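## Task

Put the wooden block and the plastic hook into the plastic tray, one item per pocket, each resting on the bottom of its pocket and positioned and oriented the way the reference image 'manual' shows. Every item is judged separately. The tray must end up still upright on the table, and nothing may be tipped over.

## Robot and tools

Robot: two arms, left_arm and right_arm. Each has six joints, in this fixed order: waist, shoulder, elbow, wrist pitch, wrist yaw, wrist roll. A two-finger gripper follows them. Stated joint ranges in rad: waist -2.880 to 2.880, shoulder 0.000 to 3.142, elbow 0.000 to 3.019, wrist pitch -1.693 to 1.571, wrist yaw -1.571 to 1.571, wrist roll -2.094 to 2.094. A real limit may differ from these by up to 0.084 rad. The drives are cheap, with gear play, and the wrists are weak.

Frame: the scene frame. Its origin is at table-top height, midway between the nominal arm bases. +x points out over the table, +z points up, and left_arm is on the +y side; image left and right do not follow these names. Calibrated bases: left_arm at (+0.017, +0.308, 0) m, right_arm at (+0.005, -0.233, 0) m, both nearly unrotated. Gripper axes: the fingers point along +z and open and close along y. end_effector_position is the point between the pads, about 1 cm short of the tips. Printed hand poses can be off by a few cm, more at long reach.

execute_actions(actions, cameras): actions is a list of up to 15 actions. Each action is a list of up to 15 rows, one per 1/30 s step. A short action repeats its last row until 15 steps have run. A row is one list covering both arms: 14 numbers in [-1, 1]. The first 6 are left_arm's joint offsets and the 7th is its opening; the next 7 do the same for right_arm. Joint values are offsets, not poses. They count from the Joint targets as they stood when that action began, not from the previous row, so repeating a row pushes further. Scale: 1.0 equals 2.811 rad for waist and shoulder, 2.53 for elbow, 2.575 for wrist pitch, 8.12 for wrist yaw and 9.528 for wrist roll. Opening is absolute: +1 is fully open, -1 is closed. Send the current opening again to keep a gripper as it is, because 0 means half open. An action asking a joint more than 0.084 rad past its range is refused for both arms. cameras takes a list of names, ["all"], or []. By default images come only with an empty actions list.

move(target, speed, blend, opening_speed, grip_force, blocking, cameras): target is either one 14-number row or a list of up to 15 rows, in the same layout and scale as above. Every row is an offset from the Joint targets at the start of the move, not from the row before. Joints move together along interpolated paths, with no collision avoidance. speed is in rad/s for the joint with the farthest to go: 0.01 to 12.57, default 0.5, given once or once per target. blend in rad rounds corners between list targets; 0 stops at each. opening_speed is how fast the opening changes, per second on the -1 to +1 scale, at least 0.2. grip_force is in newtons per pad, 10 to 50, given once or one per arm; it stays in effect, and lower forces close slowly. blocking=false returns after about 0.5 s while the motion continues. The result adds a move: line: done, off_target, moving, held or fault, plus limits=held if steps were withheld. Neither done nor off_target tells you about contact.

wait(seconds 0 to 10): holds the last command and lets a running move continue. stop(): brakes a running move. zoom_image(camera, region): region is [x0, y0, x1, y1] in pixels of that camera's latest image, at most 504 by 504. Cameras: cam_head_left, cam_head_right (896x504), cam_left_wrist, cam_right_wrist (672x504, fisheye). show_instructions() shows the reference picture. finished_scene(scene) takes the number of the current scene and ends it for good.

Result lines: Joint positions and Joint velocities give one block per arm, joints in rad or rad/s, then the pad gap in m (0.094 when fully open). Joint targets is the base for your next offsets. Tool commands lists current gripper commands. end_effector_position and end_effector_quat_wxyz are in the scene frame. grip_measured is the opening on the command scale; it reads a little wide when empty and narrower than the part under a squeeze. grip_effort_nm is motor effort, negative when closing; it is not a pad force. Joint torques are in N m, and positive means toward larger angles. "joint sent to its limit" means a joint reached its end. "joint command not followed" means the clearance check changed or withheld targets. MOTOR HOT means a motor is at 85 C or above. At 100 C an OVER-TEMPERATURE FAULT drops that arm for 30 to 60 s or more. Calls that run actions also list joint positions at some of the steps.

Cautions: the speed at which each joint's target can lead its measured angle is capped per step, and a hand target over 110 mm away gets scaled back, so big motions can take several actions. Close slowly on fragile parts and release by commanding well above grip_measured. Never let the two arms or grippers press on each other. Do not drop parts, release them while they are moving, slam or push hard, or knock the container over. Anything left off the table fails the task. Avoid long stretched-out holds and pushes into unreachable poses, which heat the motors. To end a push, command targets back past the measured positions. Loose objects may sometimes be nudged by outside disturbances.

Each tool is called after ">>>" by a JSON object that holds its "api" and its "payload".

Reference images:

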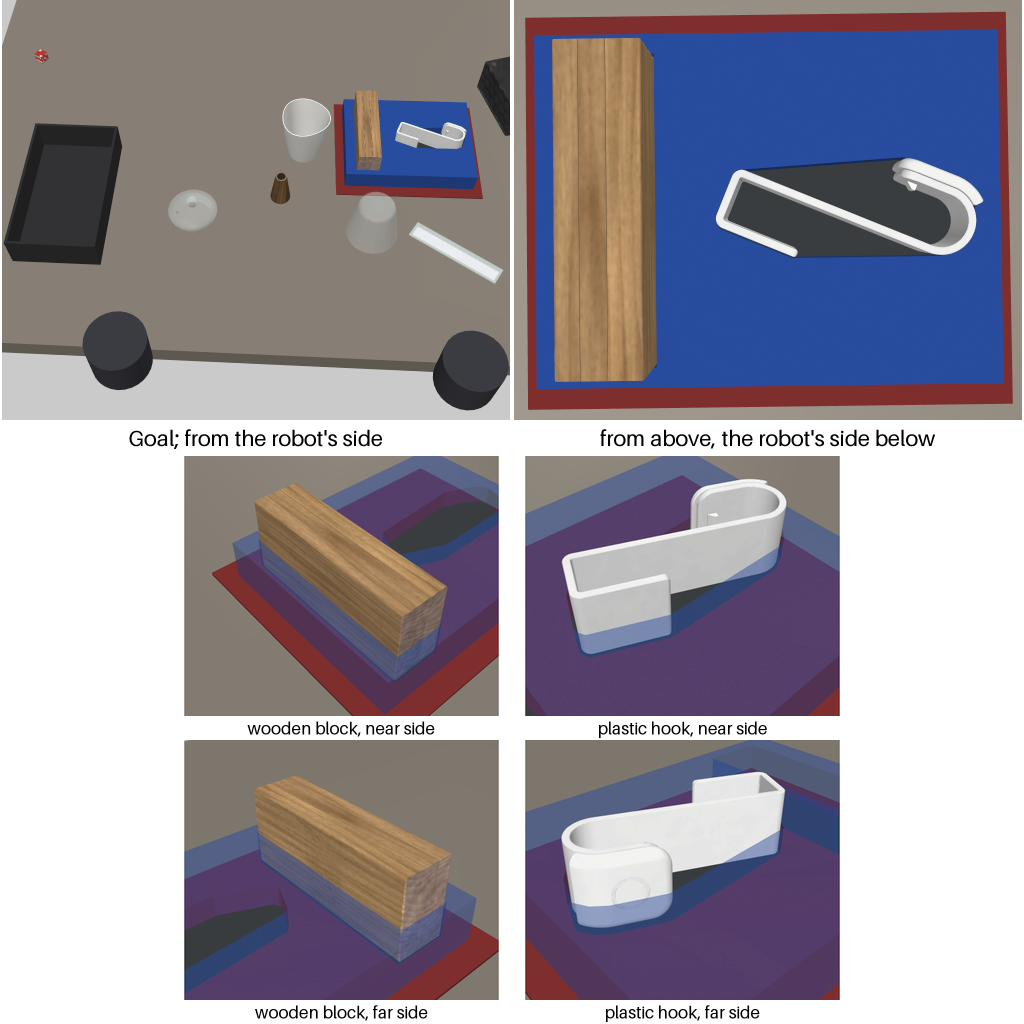

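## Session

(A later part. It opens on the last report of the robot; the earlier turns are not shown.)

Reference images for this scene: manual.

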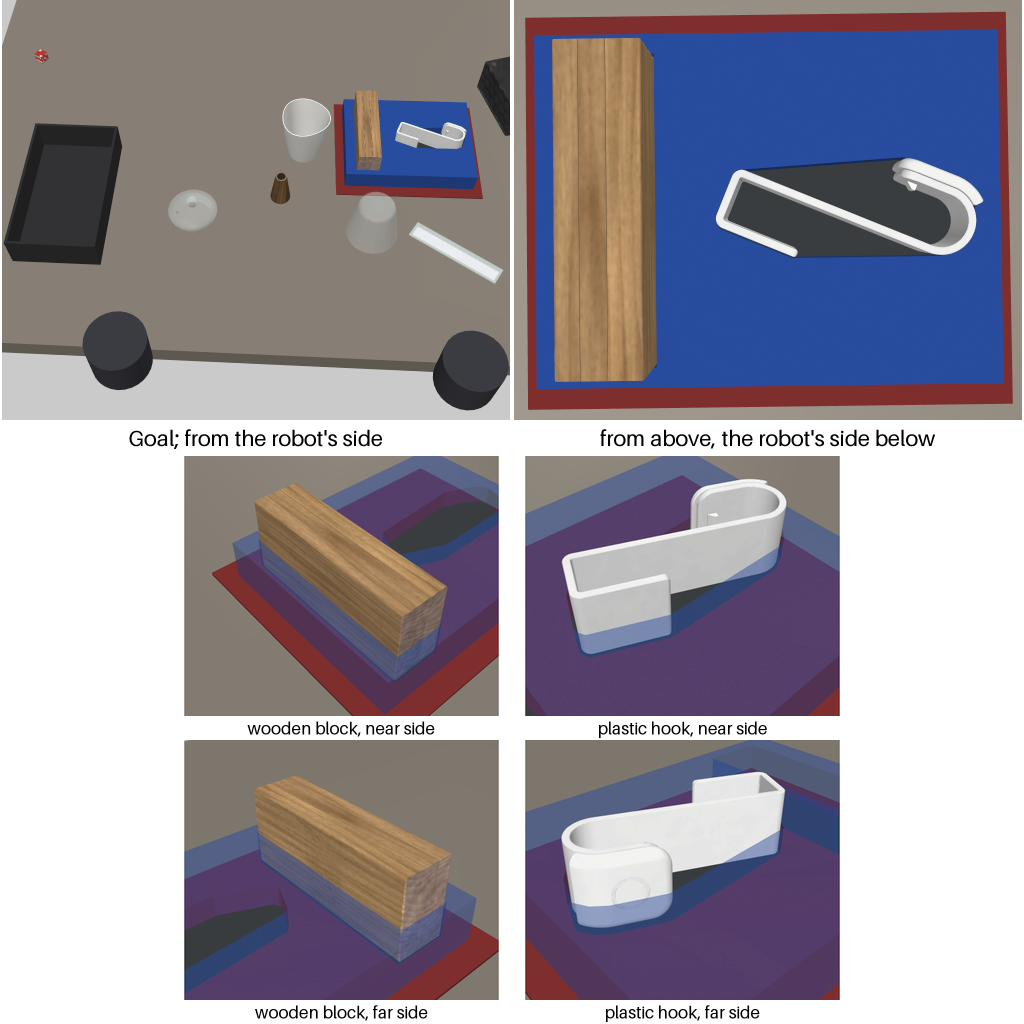

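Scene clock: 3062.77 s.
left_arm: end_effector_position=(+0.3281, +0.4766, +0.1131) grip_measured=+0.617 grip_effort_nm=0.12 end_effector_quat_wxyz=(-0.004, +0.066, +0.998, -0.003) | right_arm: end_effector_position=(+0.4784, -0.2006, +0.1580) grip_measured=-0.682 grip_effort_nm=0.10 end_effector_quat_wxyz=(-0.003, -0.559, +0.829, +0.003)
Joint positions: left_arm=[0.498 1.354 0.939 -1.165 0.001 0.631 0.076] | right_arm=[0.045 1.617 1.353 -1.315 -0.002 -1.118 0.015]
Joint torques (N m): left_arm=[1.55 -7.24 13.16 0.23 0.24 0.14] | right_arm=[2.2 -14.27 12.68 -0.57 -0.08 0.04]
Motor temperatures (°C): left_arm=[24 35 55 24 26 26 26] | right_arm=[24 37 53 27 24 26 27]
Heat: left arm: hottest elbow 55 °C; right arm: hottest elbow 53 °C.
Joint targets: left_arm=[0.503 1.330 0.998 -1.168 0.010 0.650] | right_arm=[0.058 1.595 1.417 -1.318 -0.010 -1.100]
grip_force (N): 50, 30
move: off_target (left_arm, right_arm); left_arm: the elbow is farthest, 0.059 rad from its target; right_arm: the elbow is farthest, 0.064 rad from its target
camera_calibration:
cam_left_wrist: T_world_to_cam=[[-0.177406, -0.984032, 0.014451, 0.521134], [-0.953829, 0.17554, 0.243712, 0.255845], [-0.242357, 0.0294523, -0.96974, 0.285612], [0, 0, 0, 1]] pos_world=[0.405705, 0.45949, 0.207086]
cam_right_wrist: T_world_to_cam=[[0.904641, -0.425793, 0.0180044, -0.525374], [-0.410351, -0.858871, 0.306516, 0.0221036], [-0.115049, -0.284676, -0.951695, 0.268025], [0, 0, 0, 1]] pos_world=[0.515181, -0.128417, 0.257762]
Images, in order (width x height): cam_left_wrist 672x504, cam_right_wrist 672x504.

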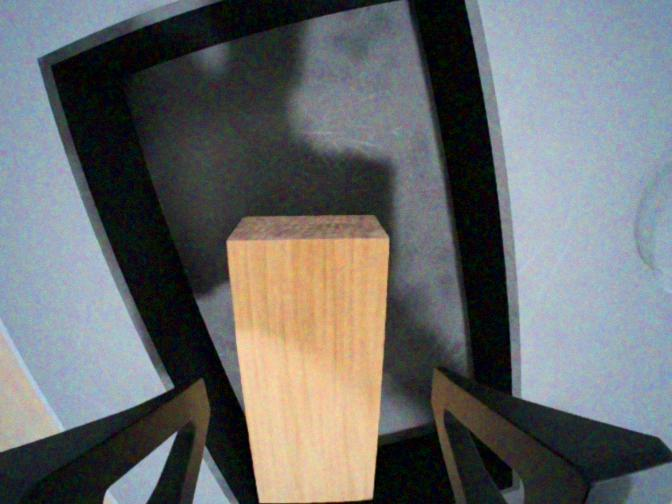

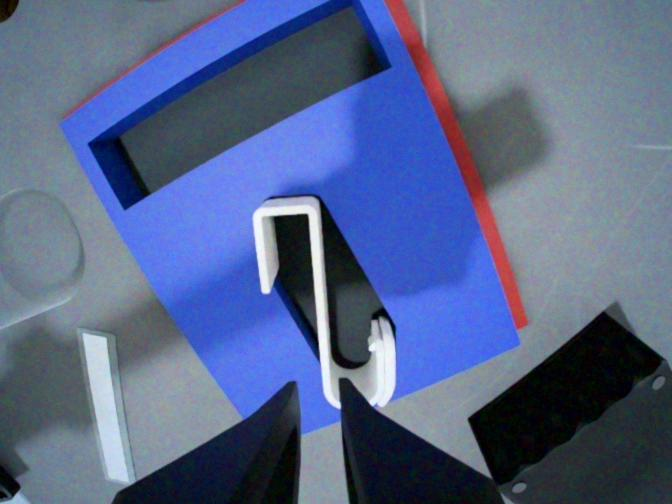

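>>> {"api": "move", "payload": {"target": [[0.005, 0, 0, 0, 0, 0.002, 0.62, 0, 0, 0, 0, 0, 0, -0.68], [0.005, 0.04696, -0.06443, 0.0901, 0, 0.002, 0.62, 0, 0, 0, 0, 0, 0, -0.68], [0.005, 0.04696, -0.06443, 0.0901, 0, 0.002, 0.2, 0, 0, 0, 0, 0, 0, -0.68]], "speed": [0.2, 0.12, 0.2], "opening_speed": 0.3, "cameras": ["cam_left_wrist"]}}

Scene clock: 3159.40 s.
left_arm: end_effector_position=(+0.3309, +0.4800, +0.0480) grip_measured=+0.449 grip_effort_nm=-1.05 end_effector_quat_wxyz=(+0.004, +0.076, +0.997, +0.002) | right_arm: end_effector_position=(+0.4784, -0.2006, +0.1580) grip_measured=-0.682 grip_effort_nm=0.10 end_effector_quat_wxyz=(-0.003, -0.559, +0.829, +0.003)
Joint positions: left_arm=[0.502 1.447 0.838 -0.952 0.001 0.654 0.068] | right_arm=[0.045 1.617 1.353 -1.315 -0.002 -1.118 0.015]
Joint torques (N m): left_arm=[1.38 -5.25 7.12 1.14 0.16 0.12] | right_arm=[2.2 -14.33 12.72 -0.58 -0.1 0.03]
Motor temperatures (°C): left_arm=[24 35 64 24 26 26 26] | right_arm=[24 38 62 27 24 26 26]
Heat: left arm: hottest elbow 64 °C; right arm: hottest elbow 62 °C.
Joint targets: left_arm=[0.517 1.462 0.835 -0.936 0.010 0.669] | right_arm=[0.058 1.595 1.417 -1.318 -0.010 -1.100]
grip_force (N): 50, 30
move: off_target (right_arm); right_arm: the elbow is farthest, 0.064 rad from its target
camera_calibration:
cam_left_wrist: T_world_to_cam=[[-0.195645, -0.980671, 0.00276571, 0.530981], [-0.954279, 0.191028, 0.229913, 0.267136], [-0.225998, 0.042342, -0.973207, 0.211623], [0, 0, 0, 1]] pos_world=[0.406632, 0.460726, 0.143066]
Images, in order (width x height): cam_left_wrist 672x504.

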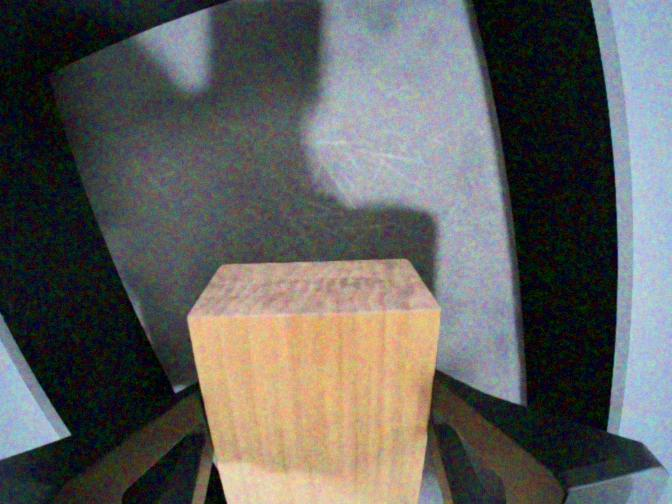

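>>> {"api": "move", "payload": {"target": [[0, -0.06297, 0.10079, -0.14019, 0, 0, 0.2, 0, -0.10672, 0, 0, 0, 0, -0.68], [-0.15262, 0.14514, 0.21067, -0.11184, 0.14052, -0.04639, 0.2, -0.23408, -0.14052, -0.48103, 0.78369, 0.00123, 0.11545, -0.68]], "speed": [0.2, 0.7], "cameras": ["cam_left_wrist", "cam_head_left"]}}

Scene clock: 3247.73 s.
left_arm: end_effector_position=(+0.5172, +0.1951, +0.1235) grip_measured=+0.448 grip_effort_nm=-1.05 end_effector_quat_wxyz=(+0.003, +0.014, +0.843, -0.538) | right_arm: end_effector_position=(+0.3320, -0.4433, +0.0996) grip_measured=-0.682 grip_effort_nm=0.10 end_effector_quat_wxyz=(+0.550, +0.226, +0.787, -0.164)
Joint positions: left_arm=[0.09 1.866 1.303 -1.222 1.126 0.258 0.068] | right_arm=[-0.594 1.217 0.2 0.669 -0.001 -0.011 0.015]
Joint torques (N m): left_arm=[0.21 -11.58 12.6 0.54 1.63 -0.17] | right_arm=[0.67 -5.77 5.68 2.17 0.28 0.02]
Motor temperatures (°C): left_arm=[24 34 58 24 27 26 29] | right_arm=[24 38 64 27 24 26 25]
Heat: left arm: hottest elbow 58 °C; right arm: hottest elbow 64 °C.
Joint targets: left_arm=[0.088 1.870 1.368 -1.224 1.151 0.227] | right_arm=[-0.600 1.200 0.200 0.700 0.000 0.000]
grip_force (N): 50, 30
move: off_target (left_arm); left_arm: the elbow is farthest, 0.065 rad from its target
camera_calibration:
cam_left_wrist: T_world_to_cam=[[-0.0712239, -0.411918, 0.908433, 0.000598375], [-0.966256, 0.254514, 0.0396487, 0.499247], [-0.247541, -0.874955, -0.416145, 0.460628], [0, 0, 0, 1]] pos_world=[0.596467, 0.27621, 0.17135]
Images, in order (width x height): cam_head_left 896x504, cam_left_wrist 672x504.

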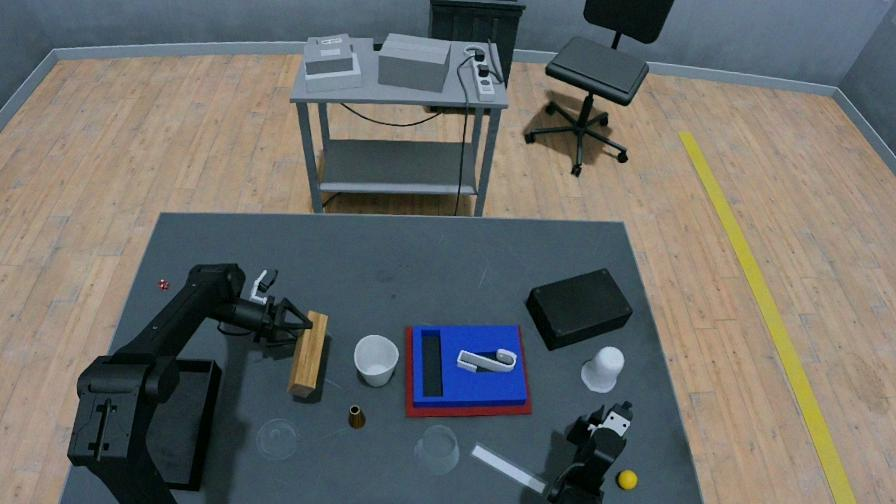

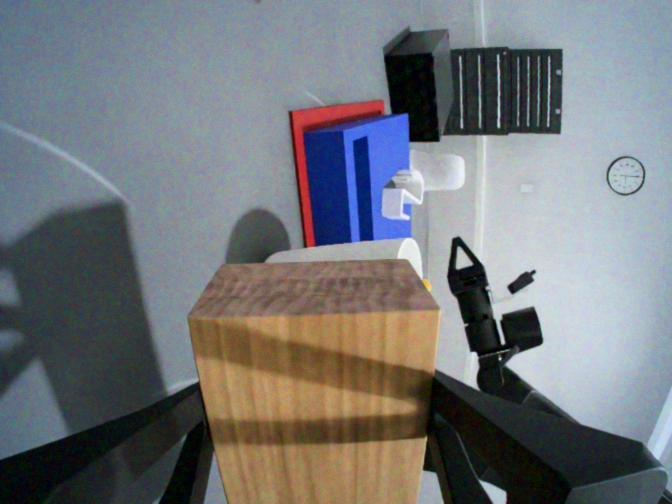

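>>> {"api": "move", "payload": {"target": [[0, 0.03522, -0.04387, 0.0567, 0, 0, 0.2, 0, 0, 0, 0, 0, 0, -0.68], [0, 0.04127, -0.04506, 0.06291, 0, 0, 0.2, 0, 0, 0, 0, 0, 0, -0.68]], "speed": [0.15, 0.03], "cameras": ["cam_left_wrist", "cam_head_right"]}}

>>> {"api": "zoom_image", "payload": {"camera": "cam_head_right", "region": [190, 240, 390, 440]}}

Scene clock: 3267.13 s.
left_arm: end_effector_position=(+0.5173, +0.1956, +0.0552) grip_measured=+0.448 grip_effort_nm=-1.06 end_effector_quat_wxyz=(-0.001, +0.005, +0.842, -0.540) | right_arm: end_effector_position=(+0.3320, -0.4433, +0.0996) grip_measured=-0.682 grip_effort_nm=0.10 end_effector_quat_wxyz=(+0.550, +0.226, +0.787, -0.164)
Joint positions: left_arm=[0.091 1.974 1.252 -1.062 1.13 0.24 0.068] | right_arm=[-0.594 1.217 0.2 0.669 -0.001 -0.011 0.015]
Joint torques (N m): left_arm=[0.09 -11.63 6.58 0.49 1.46 -0.12] | right_arm=[0.56 -5.83 5.75 2.11 0.28 0.03]
Motor temperatures (°C): left_arm=[24 35 59 24 29 26 30] | right_arm=[24 36 62 27 24 26 25]
Heat: left arm: hottest elbow 59 °C; right arm: hottest elbow 62 °C.
Joint targets: left_arm=[0.088 1.986 1.254 -1.062 1.151 0.227] | right_arm=[-0.600 1.200 0.200 0.700 0.000 0.000]
grip_force (N): 50, 30
move: done
camera_calibration:
cam_left_wrist: T_world_to_cam=[[-0.0536192, -0.408726, 0.91108, 0.0529963], [-0.968115, 0.244864, 0.0528746, 0.504128], [-0.244702, -0.879195, -0.408823, 0.43151], [0, 0, 0, 1]] pos_world=[0.596487, 0.2776, 0.101472]
Images, in order (width x height): cam_head_right 896x504, cam_left_wrist 672x504.

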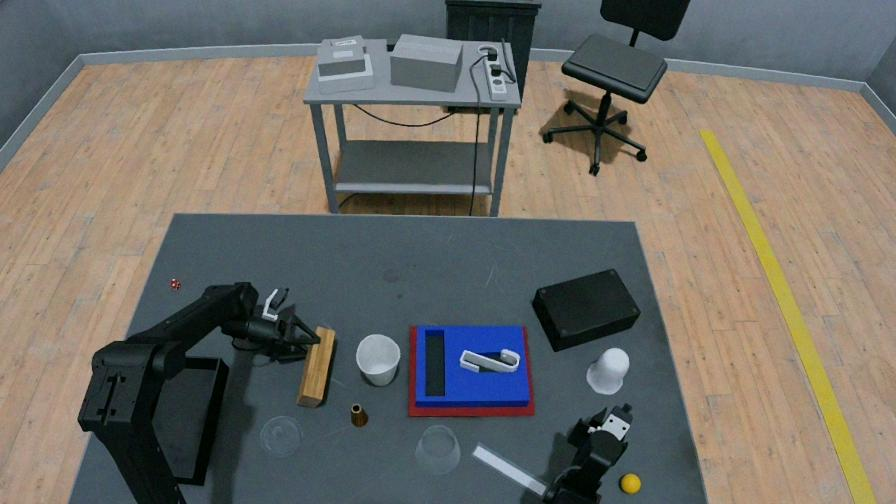

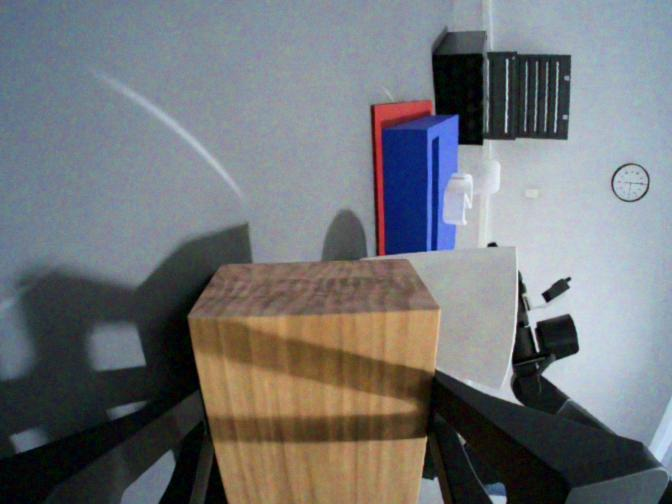

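Scaled by 2.520 from the camera's 896x504 image, which has a finer 1280x720 frame.

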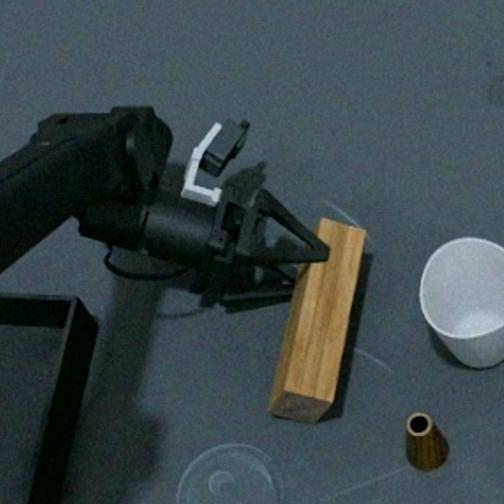

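>>> {"api": "move", "payload": {"target": [0, 0.0041, 0, 0.0043, 0, 0, 0.2, 0, 0, 0, 0, 0, 0, -0.68], "speed": 0.03}}

Scene clock: 3282.27 s.
left_arm: end_effector_position=(+0.5177, +0.1966, +0.0532) grip_measured=+0.448 grip_effort_nm=-1.05 end_effector_quat_wxyz=(-0.003, -0.001, +0.840, -0.543) | right_arm: end_effector_position=(+0.3320, -0.4433, +0.0996) grip_measured=-0.682 grip_effort_nm=0.10 end_effector_quat_wxyz=(+0.550, +0.226, +0.787, -0.164)
Joint positions: left_arm=[0.094 1.98 1.252 -1.061 1.137 0.232 0.068] | right_arm=[-0.594 1.217 0.2 0.669 -0.001 -0.011 0.015]
Joint torques (N m): left_arm=[0.03 -10.7 6.68 0.75 1.17 -0.04] | right_arm=[0.73 -5.77 5.65 2.15 0.27 0.03]
Motor temperatures (°C): left_arm=[24 34 59 24 30 26 30] | right_arm=[24 36 60 27 24 26 25]
Heat: left arm: hottest elbow 59 °C; right arm: hottest elbow 60 °C.
Joint targets: left_arm=[0.088 1.998 1.254 -1.051 1.151 0.227] | right_arm=[-0.600 1.200 0.200 0.700 0.000 0.000]
grip_force (N): 50, 30
move: done

>>> {"api": "move", "payload": {"target": [[0, 0, 0.01976, 0, 0, 0, 0.2, 0, 0, 0, 0, 0, 0, -0.68], [0, 0, 0.01976, 0, 0, 0, 0.5, 0, 0, 0, 0, 0, 0, -0.68], [0.03024, 0.0014, 0.04466, -0.0792, -0.0053, 0.01868, 0.5, 0, 0, 0, 0, 0, 0, -0.68], [0.07542, -0.0046, 0.09328, -0.2132, -0.0123, 0.0423, 0.5, 0, 0, 0, 0, 0, 0, -0.68]], "speed": [0.05, 0.05, 0.06, 0.25], "opening_speed": 0.2, "cameras": ["cam_left_wrist", "cam_head_left"]}}

>>> {"api": "zoom_image", "payload": {"camera": "cam_head_left", "region": [190, 240, 390, 440]}}

Scene clock: 3337.03 s.
left_arm: end_effector_position=(+0.5186, +0.3032, +0.1180) grip_measured=+0.497 grip_effort_nm=0.12 end_effector_quat_wxyz=(+0.000, -0.005, +0.843, -0.537) | right_arm: end_effector_position=(+0.3320, -0.4433, +0.0996) grip_measured=-0.682 grip_effort_nm=0.10 end_effector_quat_wxyz=(+0.550, +0.226, +0.787, -0.164)
Joint positions: left_arm=[0.297 1.98 1.439 -1.581 1.052 0.61 0.07] | right_arm=[-0.594 1.217 0.2 0.669 -0.001 -0.011 0.015]
Joint torques (N m): left_arm=[1.08 -12.22 11.06 -0.88 0.32 0.2] | right_arm=[0.56 -5.66 5.7 2.17 0.29 0.03]
Motor temperatures (°C): left_arm=[24 37 57 24 29 26 30] | right_arm=[24 34 55 27 24 26 25]
Heat: left arm: hottest elbow 57 °C; right arm: hottest elbow 55 °C.
Joint targets: left_arm=[0.300 1.985 1.490 -1.600 1.051 0.630] | right_arm=[-0.600 1.200 0.200 0.700 0.000 0.000]
grip_force (N): 50, 30
move: off_target (left_arm); target 2's new numbers were sent with left_arm's elbow 0.052 rad from that target; left_arm: the elbow is farthest, 0.051 rad from its target
camera_calibration:
cam_left_wrist: T_world_to_cam=[[-0.0367926, -0.415396, 0.908896, 0.0334698], [-0.972073, 0.225825, 0.0638594, 0.482219], [-0.231778, -0.881164, -0.412104, 0.546414], [0, 0, 0, 1]] pos_world=[0.59663, 0.386487, 0.163965]
Images, in order (width x height): cam_head_left 896x504, cam_left_wrist 672x504.

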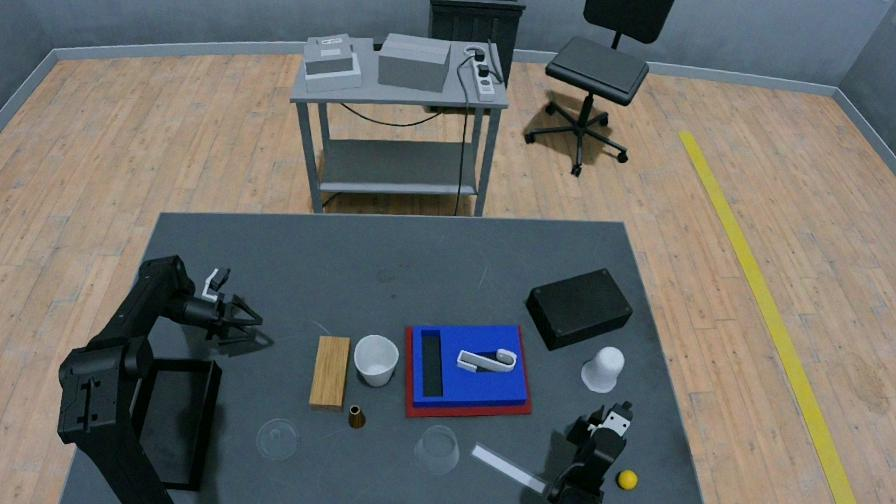

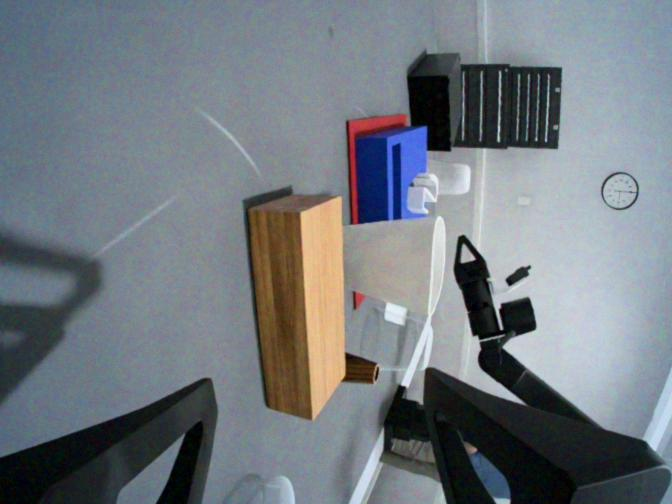

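Scaled by 2.520 from the camera's 896x504 image, which has a finer 1280x720 frame.

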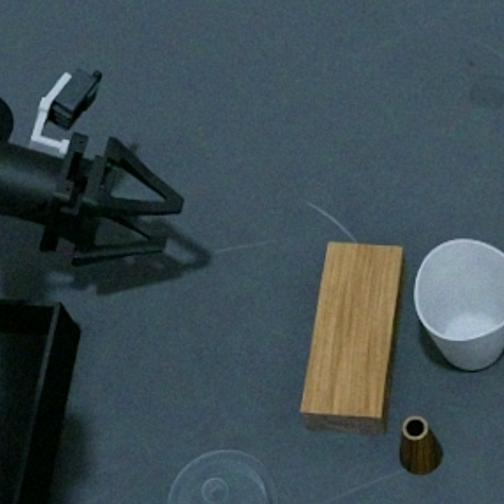

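>>> {"api": "move", "payload": {"target": [-0.22305, -0.11206, 0.0087, 0.1099, -0.13067, -0.10086, 0.9, 0, 0, 0, 0, 0, 0, -0.68], "speed": 0.6, "cameras": ["cam_left_wrist"]}}

Scene clock: 3420.23 s.
left_arm: end_effector_position=(+0.4958, +0.1462, +0.1607) grip_measured=+0.897 grip_effort_nm=0.12 end_effector_quat_wxyz=(+0.000, +0.007, +1.000, +0.001) | right_arm: end_effector_position=(+0.3320, -0.4433, +0.0996) grip_measured=-0.682 grip_effort_nm=0.10 end_effector_quat_wxyz=(+0.550, +0.226, +0.787, -0.164)
Joint positions: left_arm=[-0.326 1.691 1.454 -1.335 -0.002 -0.312 0.089] | right_arm=[-0.594 1.217 0.2 0.669 -0.001 -0.011 0.015]
Joint torques (N m): left_arm=[0.32 -12.45 13.68 1.24 -0.18 -0.13] | right_arm=[0.67 -5.95 5.7 2.17 0.27 0.02]
Motor temperatures (°C): left_arm=[24 40 62 24 28 26 28] | right_arm=[24 33 52 27 24 26 25]
Heat: left arm: hottest elbow 62 °C; right arm: hottest elbow 52 °C.
Joint targets: left_arm=[-0.327 1.670 1.512 -1.317 -0.010 -0.331] | right_arm=[-0.600 1.200 0.200 0.700 0.000 0.000]
grip_force (N): 50, 30
move: off_target (left_arm); left_arm: the elbow is farthest, 0.058 rad from its target
camera_calibration:
cam_left_wrist: T_world_to_cam=[[-0.0588061, -0.998253, 0.00567419, 0.169797], [-0.969349, 0.0584598, 0.238631, 0.487873], [-0.238546, 0.0085327, -0.971094, 0.383547], [0, 0, 0, 1]] pos_world=[0.574398, 0.137707, 0.255075]
Images, in order (width x height): cam_left_wrist 672x504.

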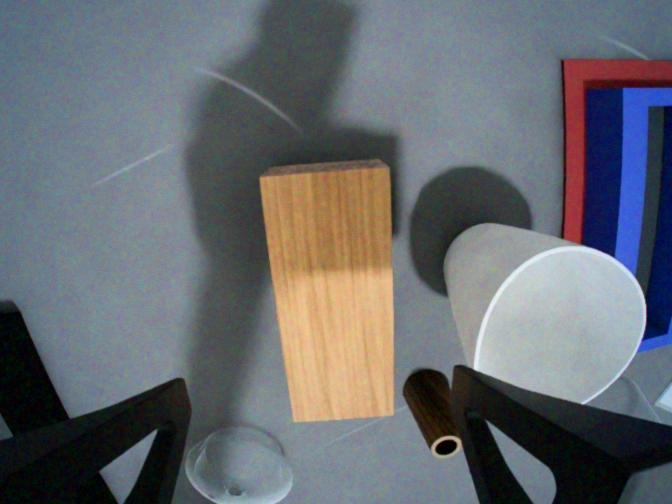

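>>> {"api": "move", "payload": {"target": [[0.0096, 0.04518, 0.05059, -0.02058, 0, 0, 0.72, 0, 0, 0, 0, 0, 0, -0.68], [0.0096, 0.08075, -0.04032, 0.09359, 0, 0, 0.72, 0, 0, 0, 0, 0, 0, -0.68], [0.0096, 0.08075, -0.04032, 0.09359, 0, 0, 0.2, 0, 0, 0, 0, 0, 0, -0.68]], "speed": [0.3, 0.2, 0.2], "opening_speed": 0.5, "cameras": ["cam_left_wrist"]}}

Scene clock: 3460.07 s.
left_arm: end_effector_position=(+0.5349, +0.1392, +0.0509) grip_measured=+0.444 grip_effort_nm=-1.05 end_effector_quat_wxyz=(+0.005, -0.004, +1.000, -0.001) | right_arm: end_effector_position=(+0.3320, -0.4433, +0.0996) grip_measured=-0.682 grip_effort_nm=0.10 end_effector_quat_wxyz=(+0.550, +0.226, +0.787, -0.164)
Joint positions: left_arm=[-0.315 1.878 1.411 -1.093 -0.002 -0.323 0.068] | right_arm=[-0.594 1.217 0.2 0.669 -0.001 -0.011 0.015]
Joint velocities: left_arm=[-0.015 -0.015 0.012 -0.002 0.022 -0.154 -0.001] | right_arm=[within noise]
Joint torques (N m): left_arm=[1.61 -11.4 8.05 1.28 -0.19 -0.13] | right_arm=[0.56 -5.89 5.63 2.13 0.28 0.04]
Motor temperatures (°C): left_arm=[24 41 64 24 27 26 27] | right_arm=[24 33 52 27 24 26 25]
Heat: left arm: hottest elbow 64 °C; right arm: hottest elbow 52 °C.
Joint targets: left_arm=[-0.300 1.897 1.410 -1.076 -0.010 -0.331] | right_arm=[-0.600 1.200 0.200 0.700 0.000 0.000]
grip_force (N): 50, 30
move: done
camera_calibration:
cam_left_wrist: T_world_to_cam=[[-0.0374663, -0.999257, 0.00903924, 0.15431], [-0.973102, 0.0385402, 0.227128, 0.557725], [-0.227307, -0.000286473, -0.973823, 0.281713], [0, 0, 0, 1]] pos_world=[0.61254, 0.132781, 0.146269]
Images, in order (width x height): cam_left_wrist 672x504.

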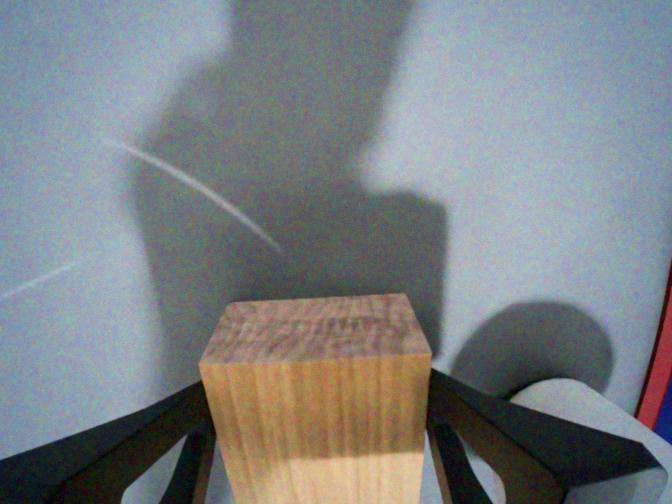

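>>> {"api": "move", "payload": {"target": [[0, 0, 0, 0, 0, 0, 0.72, 0, 0, 0, 0, 0, 0, -0.68], [0, 0.00534, 0, 0.00466, 0, 0, 0.72, 0, 0, 0, 0, 0, 0, -0.68], [0, 0.00534, 0, 0.00466, 0, 0, 0.2, 0, 0, 0, 0, 0, 0, -0.68], [0, -0.0434, 0.07708, -0.09553, 0, 0, 0.2, 0, 0, 0, 0, 0, 0, -0.68], [0.18143, 0.02953, 0.0012, -0.15806, 0.14507, 0.08932, 0.2, 0, 0, 0, 0, 0, 0, -0.68]], "speed": [0.2, 0.1, 0.2, 0.25, 0.6], "opening_speed": 0.5, "cameras": ["cam_left_wrist"]}}

Scene clock: 3512.57 s.
left_arm: end_effector_position=(+0.5318, +0.2561, +0.1166) grip_measured=+0.448 grip_effort_nm=-1.05 end_effector_quat_wxyz=(+0.016, +0.010, +0.829, -0.560) | right_arm: end_effector_position=(+0.3320, -0.4433, +0.0996) grip_measured=-0.682 grip_effort_nm=0.10 end_effector_quat_wxyz=(+0.550, +0.226, +0.787, -0.164)
Joint positions: left_arm=[0.211 1.974 1.41 -1.454 1.144 0.525 0.068] | right_arm=[-0.594 1.217 0.2 0.669 -0.001 -0.011 0.015]
Joint torques (N m): left_arm=[0.56 -11.99 7.17 -1.17 1.48 0.03] | right_arm=[0.5 -5.71 5.67 2.17 0.28 0.03]
Motor temperatures (°C): left_arm=[24 41 62 24 27 26 29] | right_arm=[24 32 51 27 24 26 25]
Heat: left arm: hottest elbow 62 °C; right arm: hottest elbow 51 °C.
Joint targets: left_arm=[0.210 1.980 1.413 -1.483 1.168 0.520] | right_arm=[-0.600 1.200 0.200 0.700 0.000 0.000]
grip_force (N): 50, 30
move: done
camera_calibration:
cam_left_wrist: T_world_to_cam=[[-0.0801306, -0.366191, 0.927083, 0.0239189], [-0.97179, 0.235673, 0.00909425, 0.509481], [-0.221818, -0.900201, -0.374746, 0.502654], [0, 0, 0, 1]] pos_world=[0.608523, 0.341178, 0.161559]
Images, in order (width x height): cam_left_wrist 672x504.

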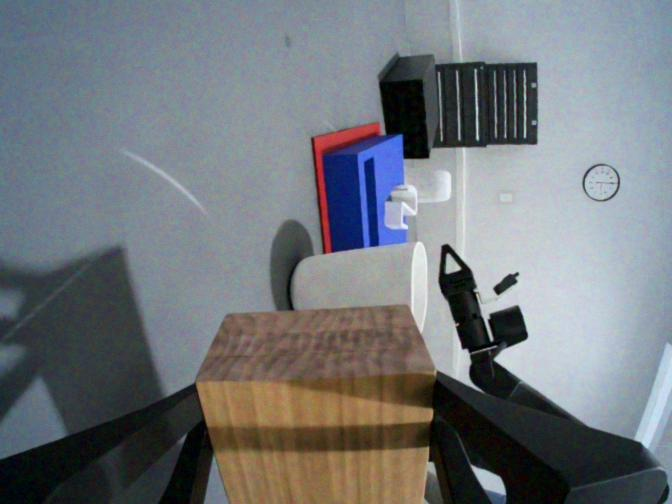

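>>> {"api": "move", "payload": {"target": [[0, 0.03202, -0.01383, 0.05903, 0, -0.00325, 0.2, 0, 0, 0, 0, 0, 0, -0.68], [0, 0.03664, -0.01502, 0.06524, 0, -0.00325, 0.2, 0, 0, 0, 0, 0, 0, -0.68]], "speed": [0.15, 0.03], "cameras": ["cam_head_left"]}}

>>> {"api": "zoom_image", "payload": {"camera": "cam_head_left", "region": [190, 240, 390, 440]}}

Scene clock: 3545.83 s.
left_arm: end_effector_position=(+0.5334, +0.2562, +0.0540) grip_measured=+0.448 grip_effort_nm=-1.05 end_effector_quat_wxyz=(+0.018, +0.008, +0.828, -0.560) | right_arm: end_effector_position=(+0.3320, -0.4433, +0.0996) grip_measured=-0.682 grip_effort_nm=0.10 end_effector_quat_wxyz=(+0.550, +0.226, +0.787, -0.164)
Joint positions: left_arm=[0.211 2.07 1.375 -1.314 1.147 0.516 0.068] | right_arm=[-0.594 1.217 0.2 0.669 -0.001 -0.011 0.015]
Joint torques (N m): left_arm=[0.38 -12.28 6.3 0.24 1.37 -0.15] | right_arm=[0.62 -5.95 5.67 2.13 0.29 0.03]
Motor temperatures (°C): left_arm=[24 39 58 24 30 26 30] | right_arm=[24 32 51 27 24 26 25]
Heat: left arm: hottest elbow 58 °C; right arm: hottest elbow 51 °C.
Joint targets: left_arm=[0.210 2.083 1.375 -1.315 1.168 0.489] | right_arm=[-0.600 1.200 0.200 0.700 0.000 0.000]
grip_force (N): 50, 30
move: done
Images, in order (width x height): cam_head_left 896x504.

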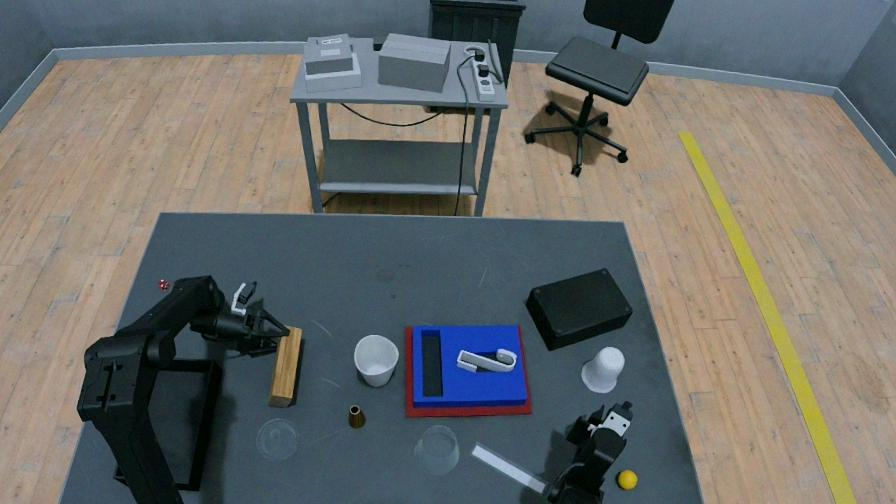

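Scaled by 2.520 from the camera's 896x504 image, which has a finer 1280x720 frame.

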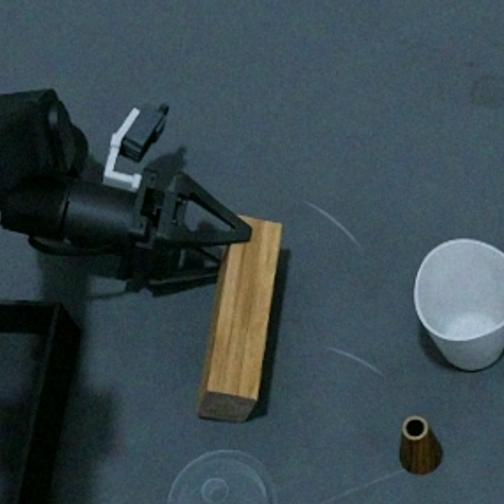

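>>> {"api": "zoom_image", "payload": {"camera": "cam_head_left", "region": [250, 315, 320, 415]}}

Scaled by 5.040 from the camera's 896x504 image, which has a finer 1280x720 frame.

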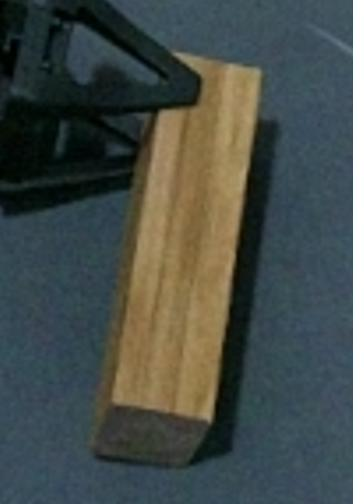

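>>> {"api": "move", "payload": {"target": [[0, 0.0046, 0, 0.0047, 0, 0, 0.2, 0, 0, 0, 0, 0, 0, -0.68], [0, 0.0046, 0.01976, 0.0047, 0, 0, 0.2, 0, 0, 0, 0, 0, 0, -0.68], [0, 0.0046, 0.01976, 0.0047, 0, 0, 0.475, 0, 0, 0, 0, 0, 0, -0.68], [0.02028, 0.01459, 0.0381, -0.04078, -0.00653, 0.01113, 0.475, 0, 0, 0, 0, 0, 0, -0.68], [0.06048, 0.00605, 0.09091, -0.1301, -0.01453, 0.02582, 0.475, 0, 0, 0, 0, 0, 0, -0.68]], "speed": [0.03, 0.1, 0.1, 0.06, 0.3], "opening_speed": 0.2, "cameras": ["cam_head_left"]}}

>>> {"api": "zoom_image", "payload": {"camera": "cam_head_left", "region": [190, 290, 340, 440]}}

Scene clock: 3631.13 s.
left_arm: end_effector_position=(+0.5427, +0.3559, +0.0868) grip_measured=+0.474 grip_effort_nm=0.00 end_effector_quat_wxyz=(+0.034, +0.002, +0.842, -0.539) | right_arm: end_effector_position=(+0.3320, -0.4433, +0.0996) grip_measured=-0.682 grip_effort_nm=0.10 end_effector_quat_wxyz=(+0.550, +0.226, +0.787, -0.164)
Joint positions: left_arm=[0.379 2.105 1.549 -1.616 1.041 0.737 0.069] | right_arm=[-0.594 1.217 0.2 0.669 -0.001 -0.011 0.015]
Joint torques (N m): left_arm=[1.03 -14.1 11.44 -1.59 0.73 0.09] | right_arm=[0.38 -5.89 5.68 2.13 0.29 0.04]
Motor temperatures (°C): left_arm=[24 41 55 24 31 26 30] | right_arm=[24 32 50 27 24 26 25]
Heat: left arm: hottest elbow 55 °C; right arm: hottest elbow 50 °C.
Joint targets: left_arm=[0.380 2.100 1.605 -1.650 1.050 0.735] | right_arm=[-0.600 1.200 0.200 0.700 0.000 0.000]
grip_force (N): 50, 30
move: off_target (left_arm); target 3's new numbers were sent with left_arm's elbow 0.050 rad from that target; left_arm: the elbow is farthest, 0.055 rad from its target
Images, in order (width x height): cam_head_left 896x504.

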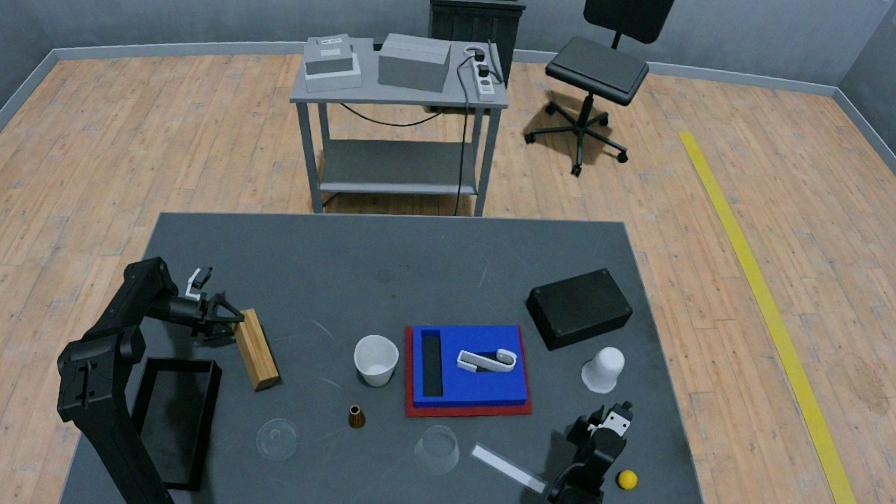

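Scaled by 3.360 from the camera's 896x504 image, which has a finer 1280x720 frame.

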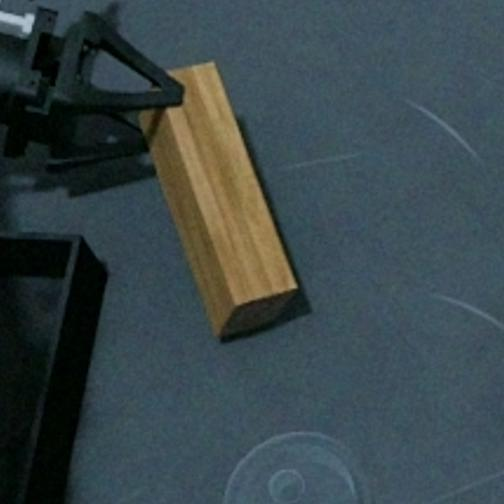

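>>> {"api": "move", "payload": {"target": [[0, 0, 0, 0, 0, 0, 0.2, 0, 0, 0, 0, 0, 0, -0.68], [0, -0.01779, 0, 0, 0, 0, 0.2, 0, 0, 0, 0, 0, 0, -0.68], [-0.07826, -0.0498, -0.08972, 0.11495, 0.01601, -0.03254, 0.2, 0, 0, 0, 0, 0, 0, -0.68], [-0.07826, -0.01565, -0.09881, 0.14757, 0.01601, -0.03254, 0.2, 0, 0, 0, 0, 0, 0, -0.68]], "speed": [0.1, 0.1, 0.25, 0.08], "opening_speed": 0.3, "cameras": ["cam_left_wrist", "cam_head_left"]}}

>>> {"api": "zoom_image", "payload": {"camera": "cam_head_left", "region": [230, 300, 340, 430]}}

Scene clock: 3720.40 s.
left_arm: end_effector_position=(+0.5332, +0.2332, +0.0715) grip_measured=+0.448 grip_effort_nm=-1.05 end_effector_quat_wxyz=(+0.006, -0.003, +0.823, -0.567) | right_arm: end_effector_position=(+0.3320, -0.4433, +0.0996) grip_measured=-0.682 grip_effort_nm=0.10 end_effector_quat_wxyz=(+0.550, +0.226, +0.787, -0.164)
Joint positions: left_arm=[0.169 2.03 1.358 -1.285 1.176 0.422 0.068] | right_arm=[-0.594 1.217 0.2 0.669 -0.001 -0.011 0.015]
Joint torques (N m): left_arm=[0.03 -11.28 6.22 0.65 0.68 0.03] | right_arm=[0.44 -5.95 5.7 2.09 0.3 0.04]
Motor temperatures (°C): left_arm=[24 40 61 24 30 26 28] | right_arm=[24 31 50 28 24 26 25]
Heat: left arm: hottest elbow 61 °C; right arm: hottest elbow 50 °C.
Joint targets: left_arm=[0.160 2.056 1.355 -1.270 1.180 0.425] | right_arm=[-0.600 1.200 0.200 0.700 0.000 0.000]
grip_force (N): 50, 30
move: done
camera_calibration:
cam_left_wrist: T_world_to_cam=[[-0.047651, -0.348908, 0.935945, 0.0355275], [-0.973198, 0.227261, 0.0351723, 0.517553], [-0.224976, -0.909184, -0.350386, 0.467442], [0, 0, 0, 1]] pos_world=[0.610538, 0.319767, 0.11233]
Images, in order (width x height): cam_head_left 896x504, cam_left_wrist 672x504.

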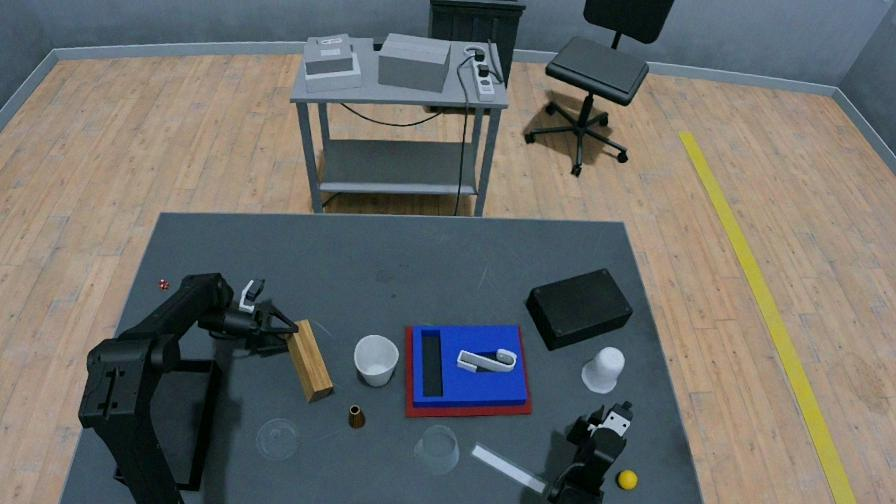

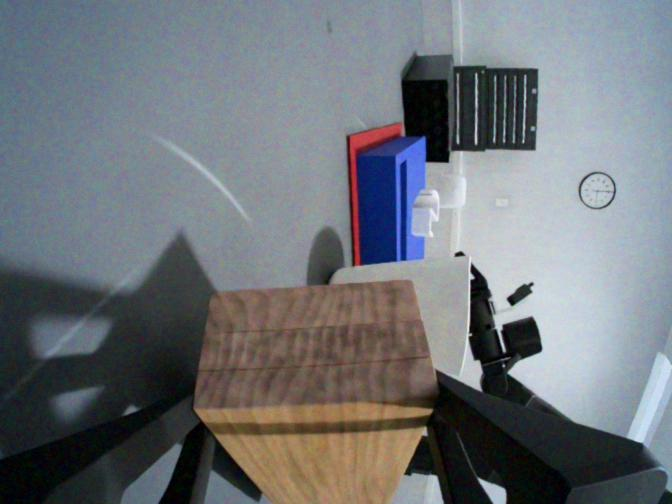

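Scaled by 3.877 from the camera's 896x504 image, which has a finer 1280x720 frame.

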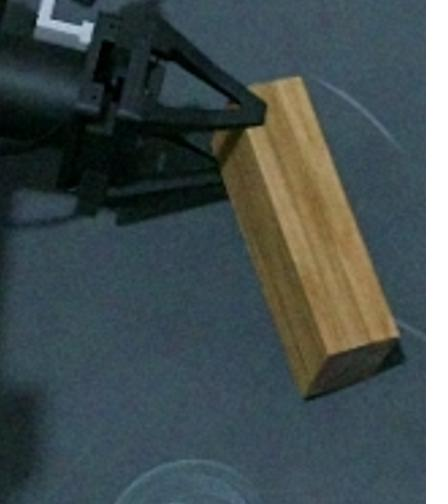

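>>> {"api": "move", "payload": {"target": [[0, -0.06795, 0.05534, -0.09398, 0, 0, 0.2, 0, 0, 0, 0, 0, 0, -0.68], [0.01601, -0.15973, -0.09921, 0.22291, -0.00739, 0.08396, 0.2, 0, 0, 0, 0, 0, 0, -0.68]], "speed": [0.15, 0.3], "cameras": ["cam_left_wrist", "cam_head_left"]}}

>>> {"api": "zoom_image", "payload": {"camera": "cam_head_left", "region": [210, 270, 370, 430]}}

Scene clock: 3853.30 s.
left_arm: end_effector_position=(+0.5265, +0.2468, +0.1560) grip_measured=+0.448 grip_effort_nm=-1.06 end_effector_quat_wxyz=(+0.432, +0.480, +0.694, -0.317) | right_arm: end_effector_position=(+0.3320, -0.4433, +0.0996) grip_measured=-0.682 grip_effort_nm=0.10 end_effector_quat_wxyz=(+0.550, +0.226, +0.787, -0.164)
Joint positions: left_arm=[0.189 1.653 1.097 -0.72 1.11 1.215 0.068] | right_arm=[-0.594 1.217 0.2 0.669 -0.001 -0.011 0.015]
Joint torques (N m): left_arm=[1.08 -12.51 8.75 1.92 0.95 0.11] | right_arm=[0.62 -5.66 5.67 2.13 0.28 0.05]
Motor temperatures (°C): left_arm=[24 39 55 24 29 26 31] | right_arm=[24 31 49 28 24 26 25]
Heat: left arm: hottest elbow 55 °C; right arm: hottest elbow 49 °C.
Joint targets: left_arm=[0.205 1.607 1.104 -0.696 1.120 1.225] | right_arm=[-0.600 1.200 0.200 0.700 0.000 0.000]
grip_force (N): 50, 30
move: off_target (left_arm); left_arm: the shoulder is farthest, 0.046 rad from its target
camera_calibration:
cam_left_wrist: T_world_to_cam=[[-0.949581, -0.3133, -0.0117827, 0.574719], [-0.188115, 0.599419, -0.778017, 0.126553], [0.250815, -0.736573, -0.628133, 0.258198], [0, 0, 0, 1]] pos_world=[0.504789, 0.294382, 0.267415]
Images, in order (width x height): cam_head_left 896x504, cam_left_wrist 672x504.

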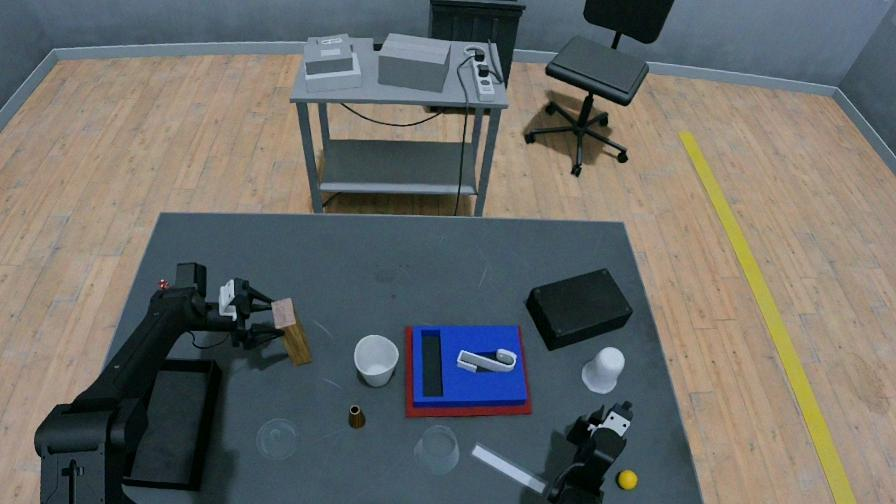

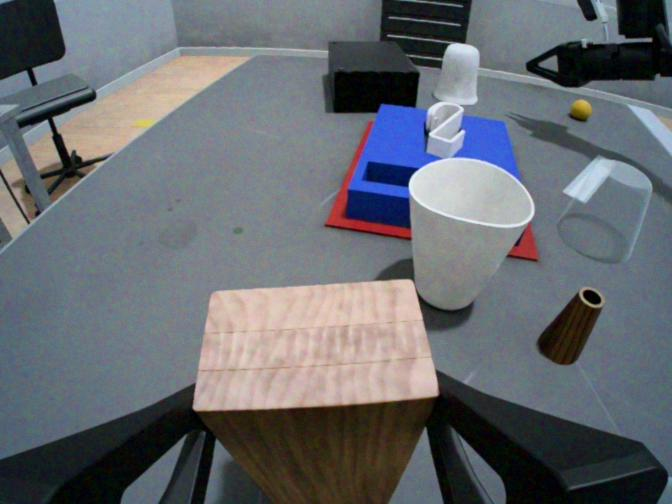

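Scaled by 3.150 from the camera's 896x504 image, which has a finer 1280x720 frame.

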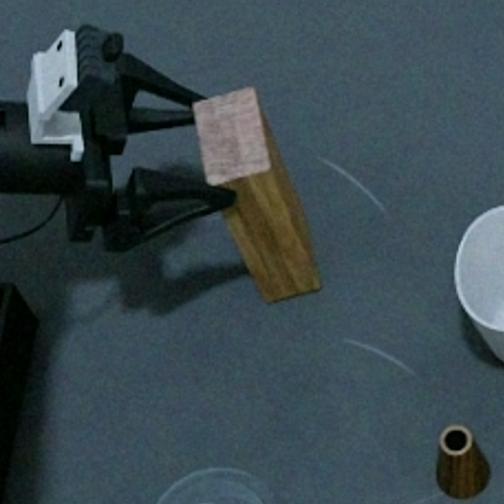

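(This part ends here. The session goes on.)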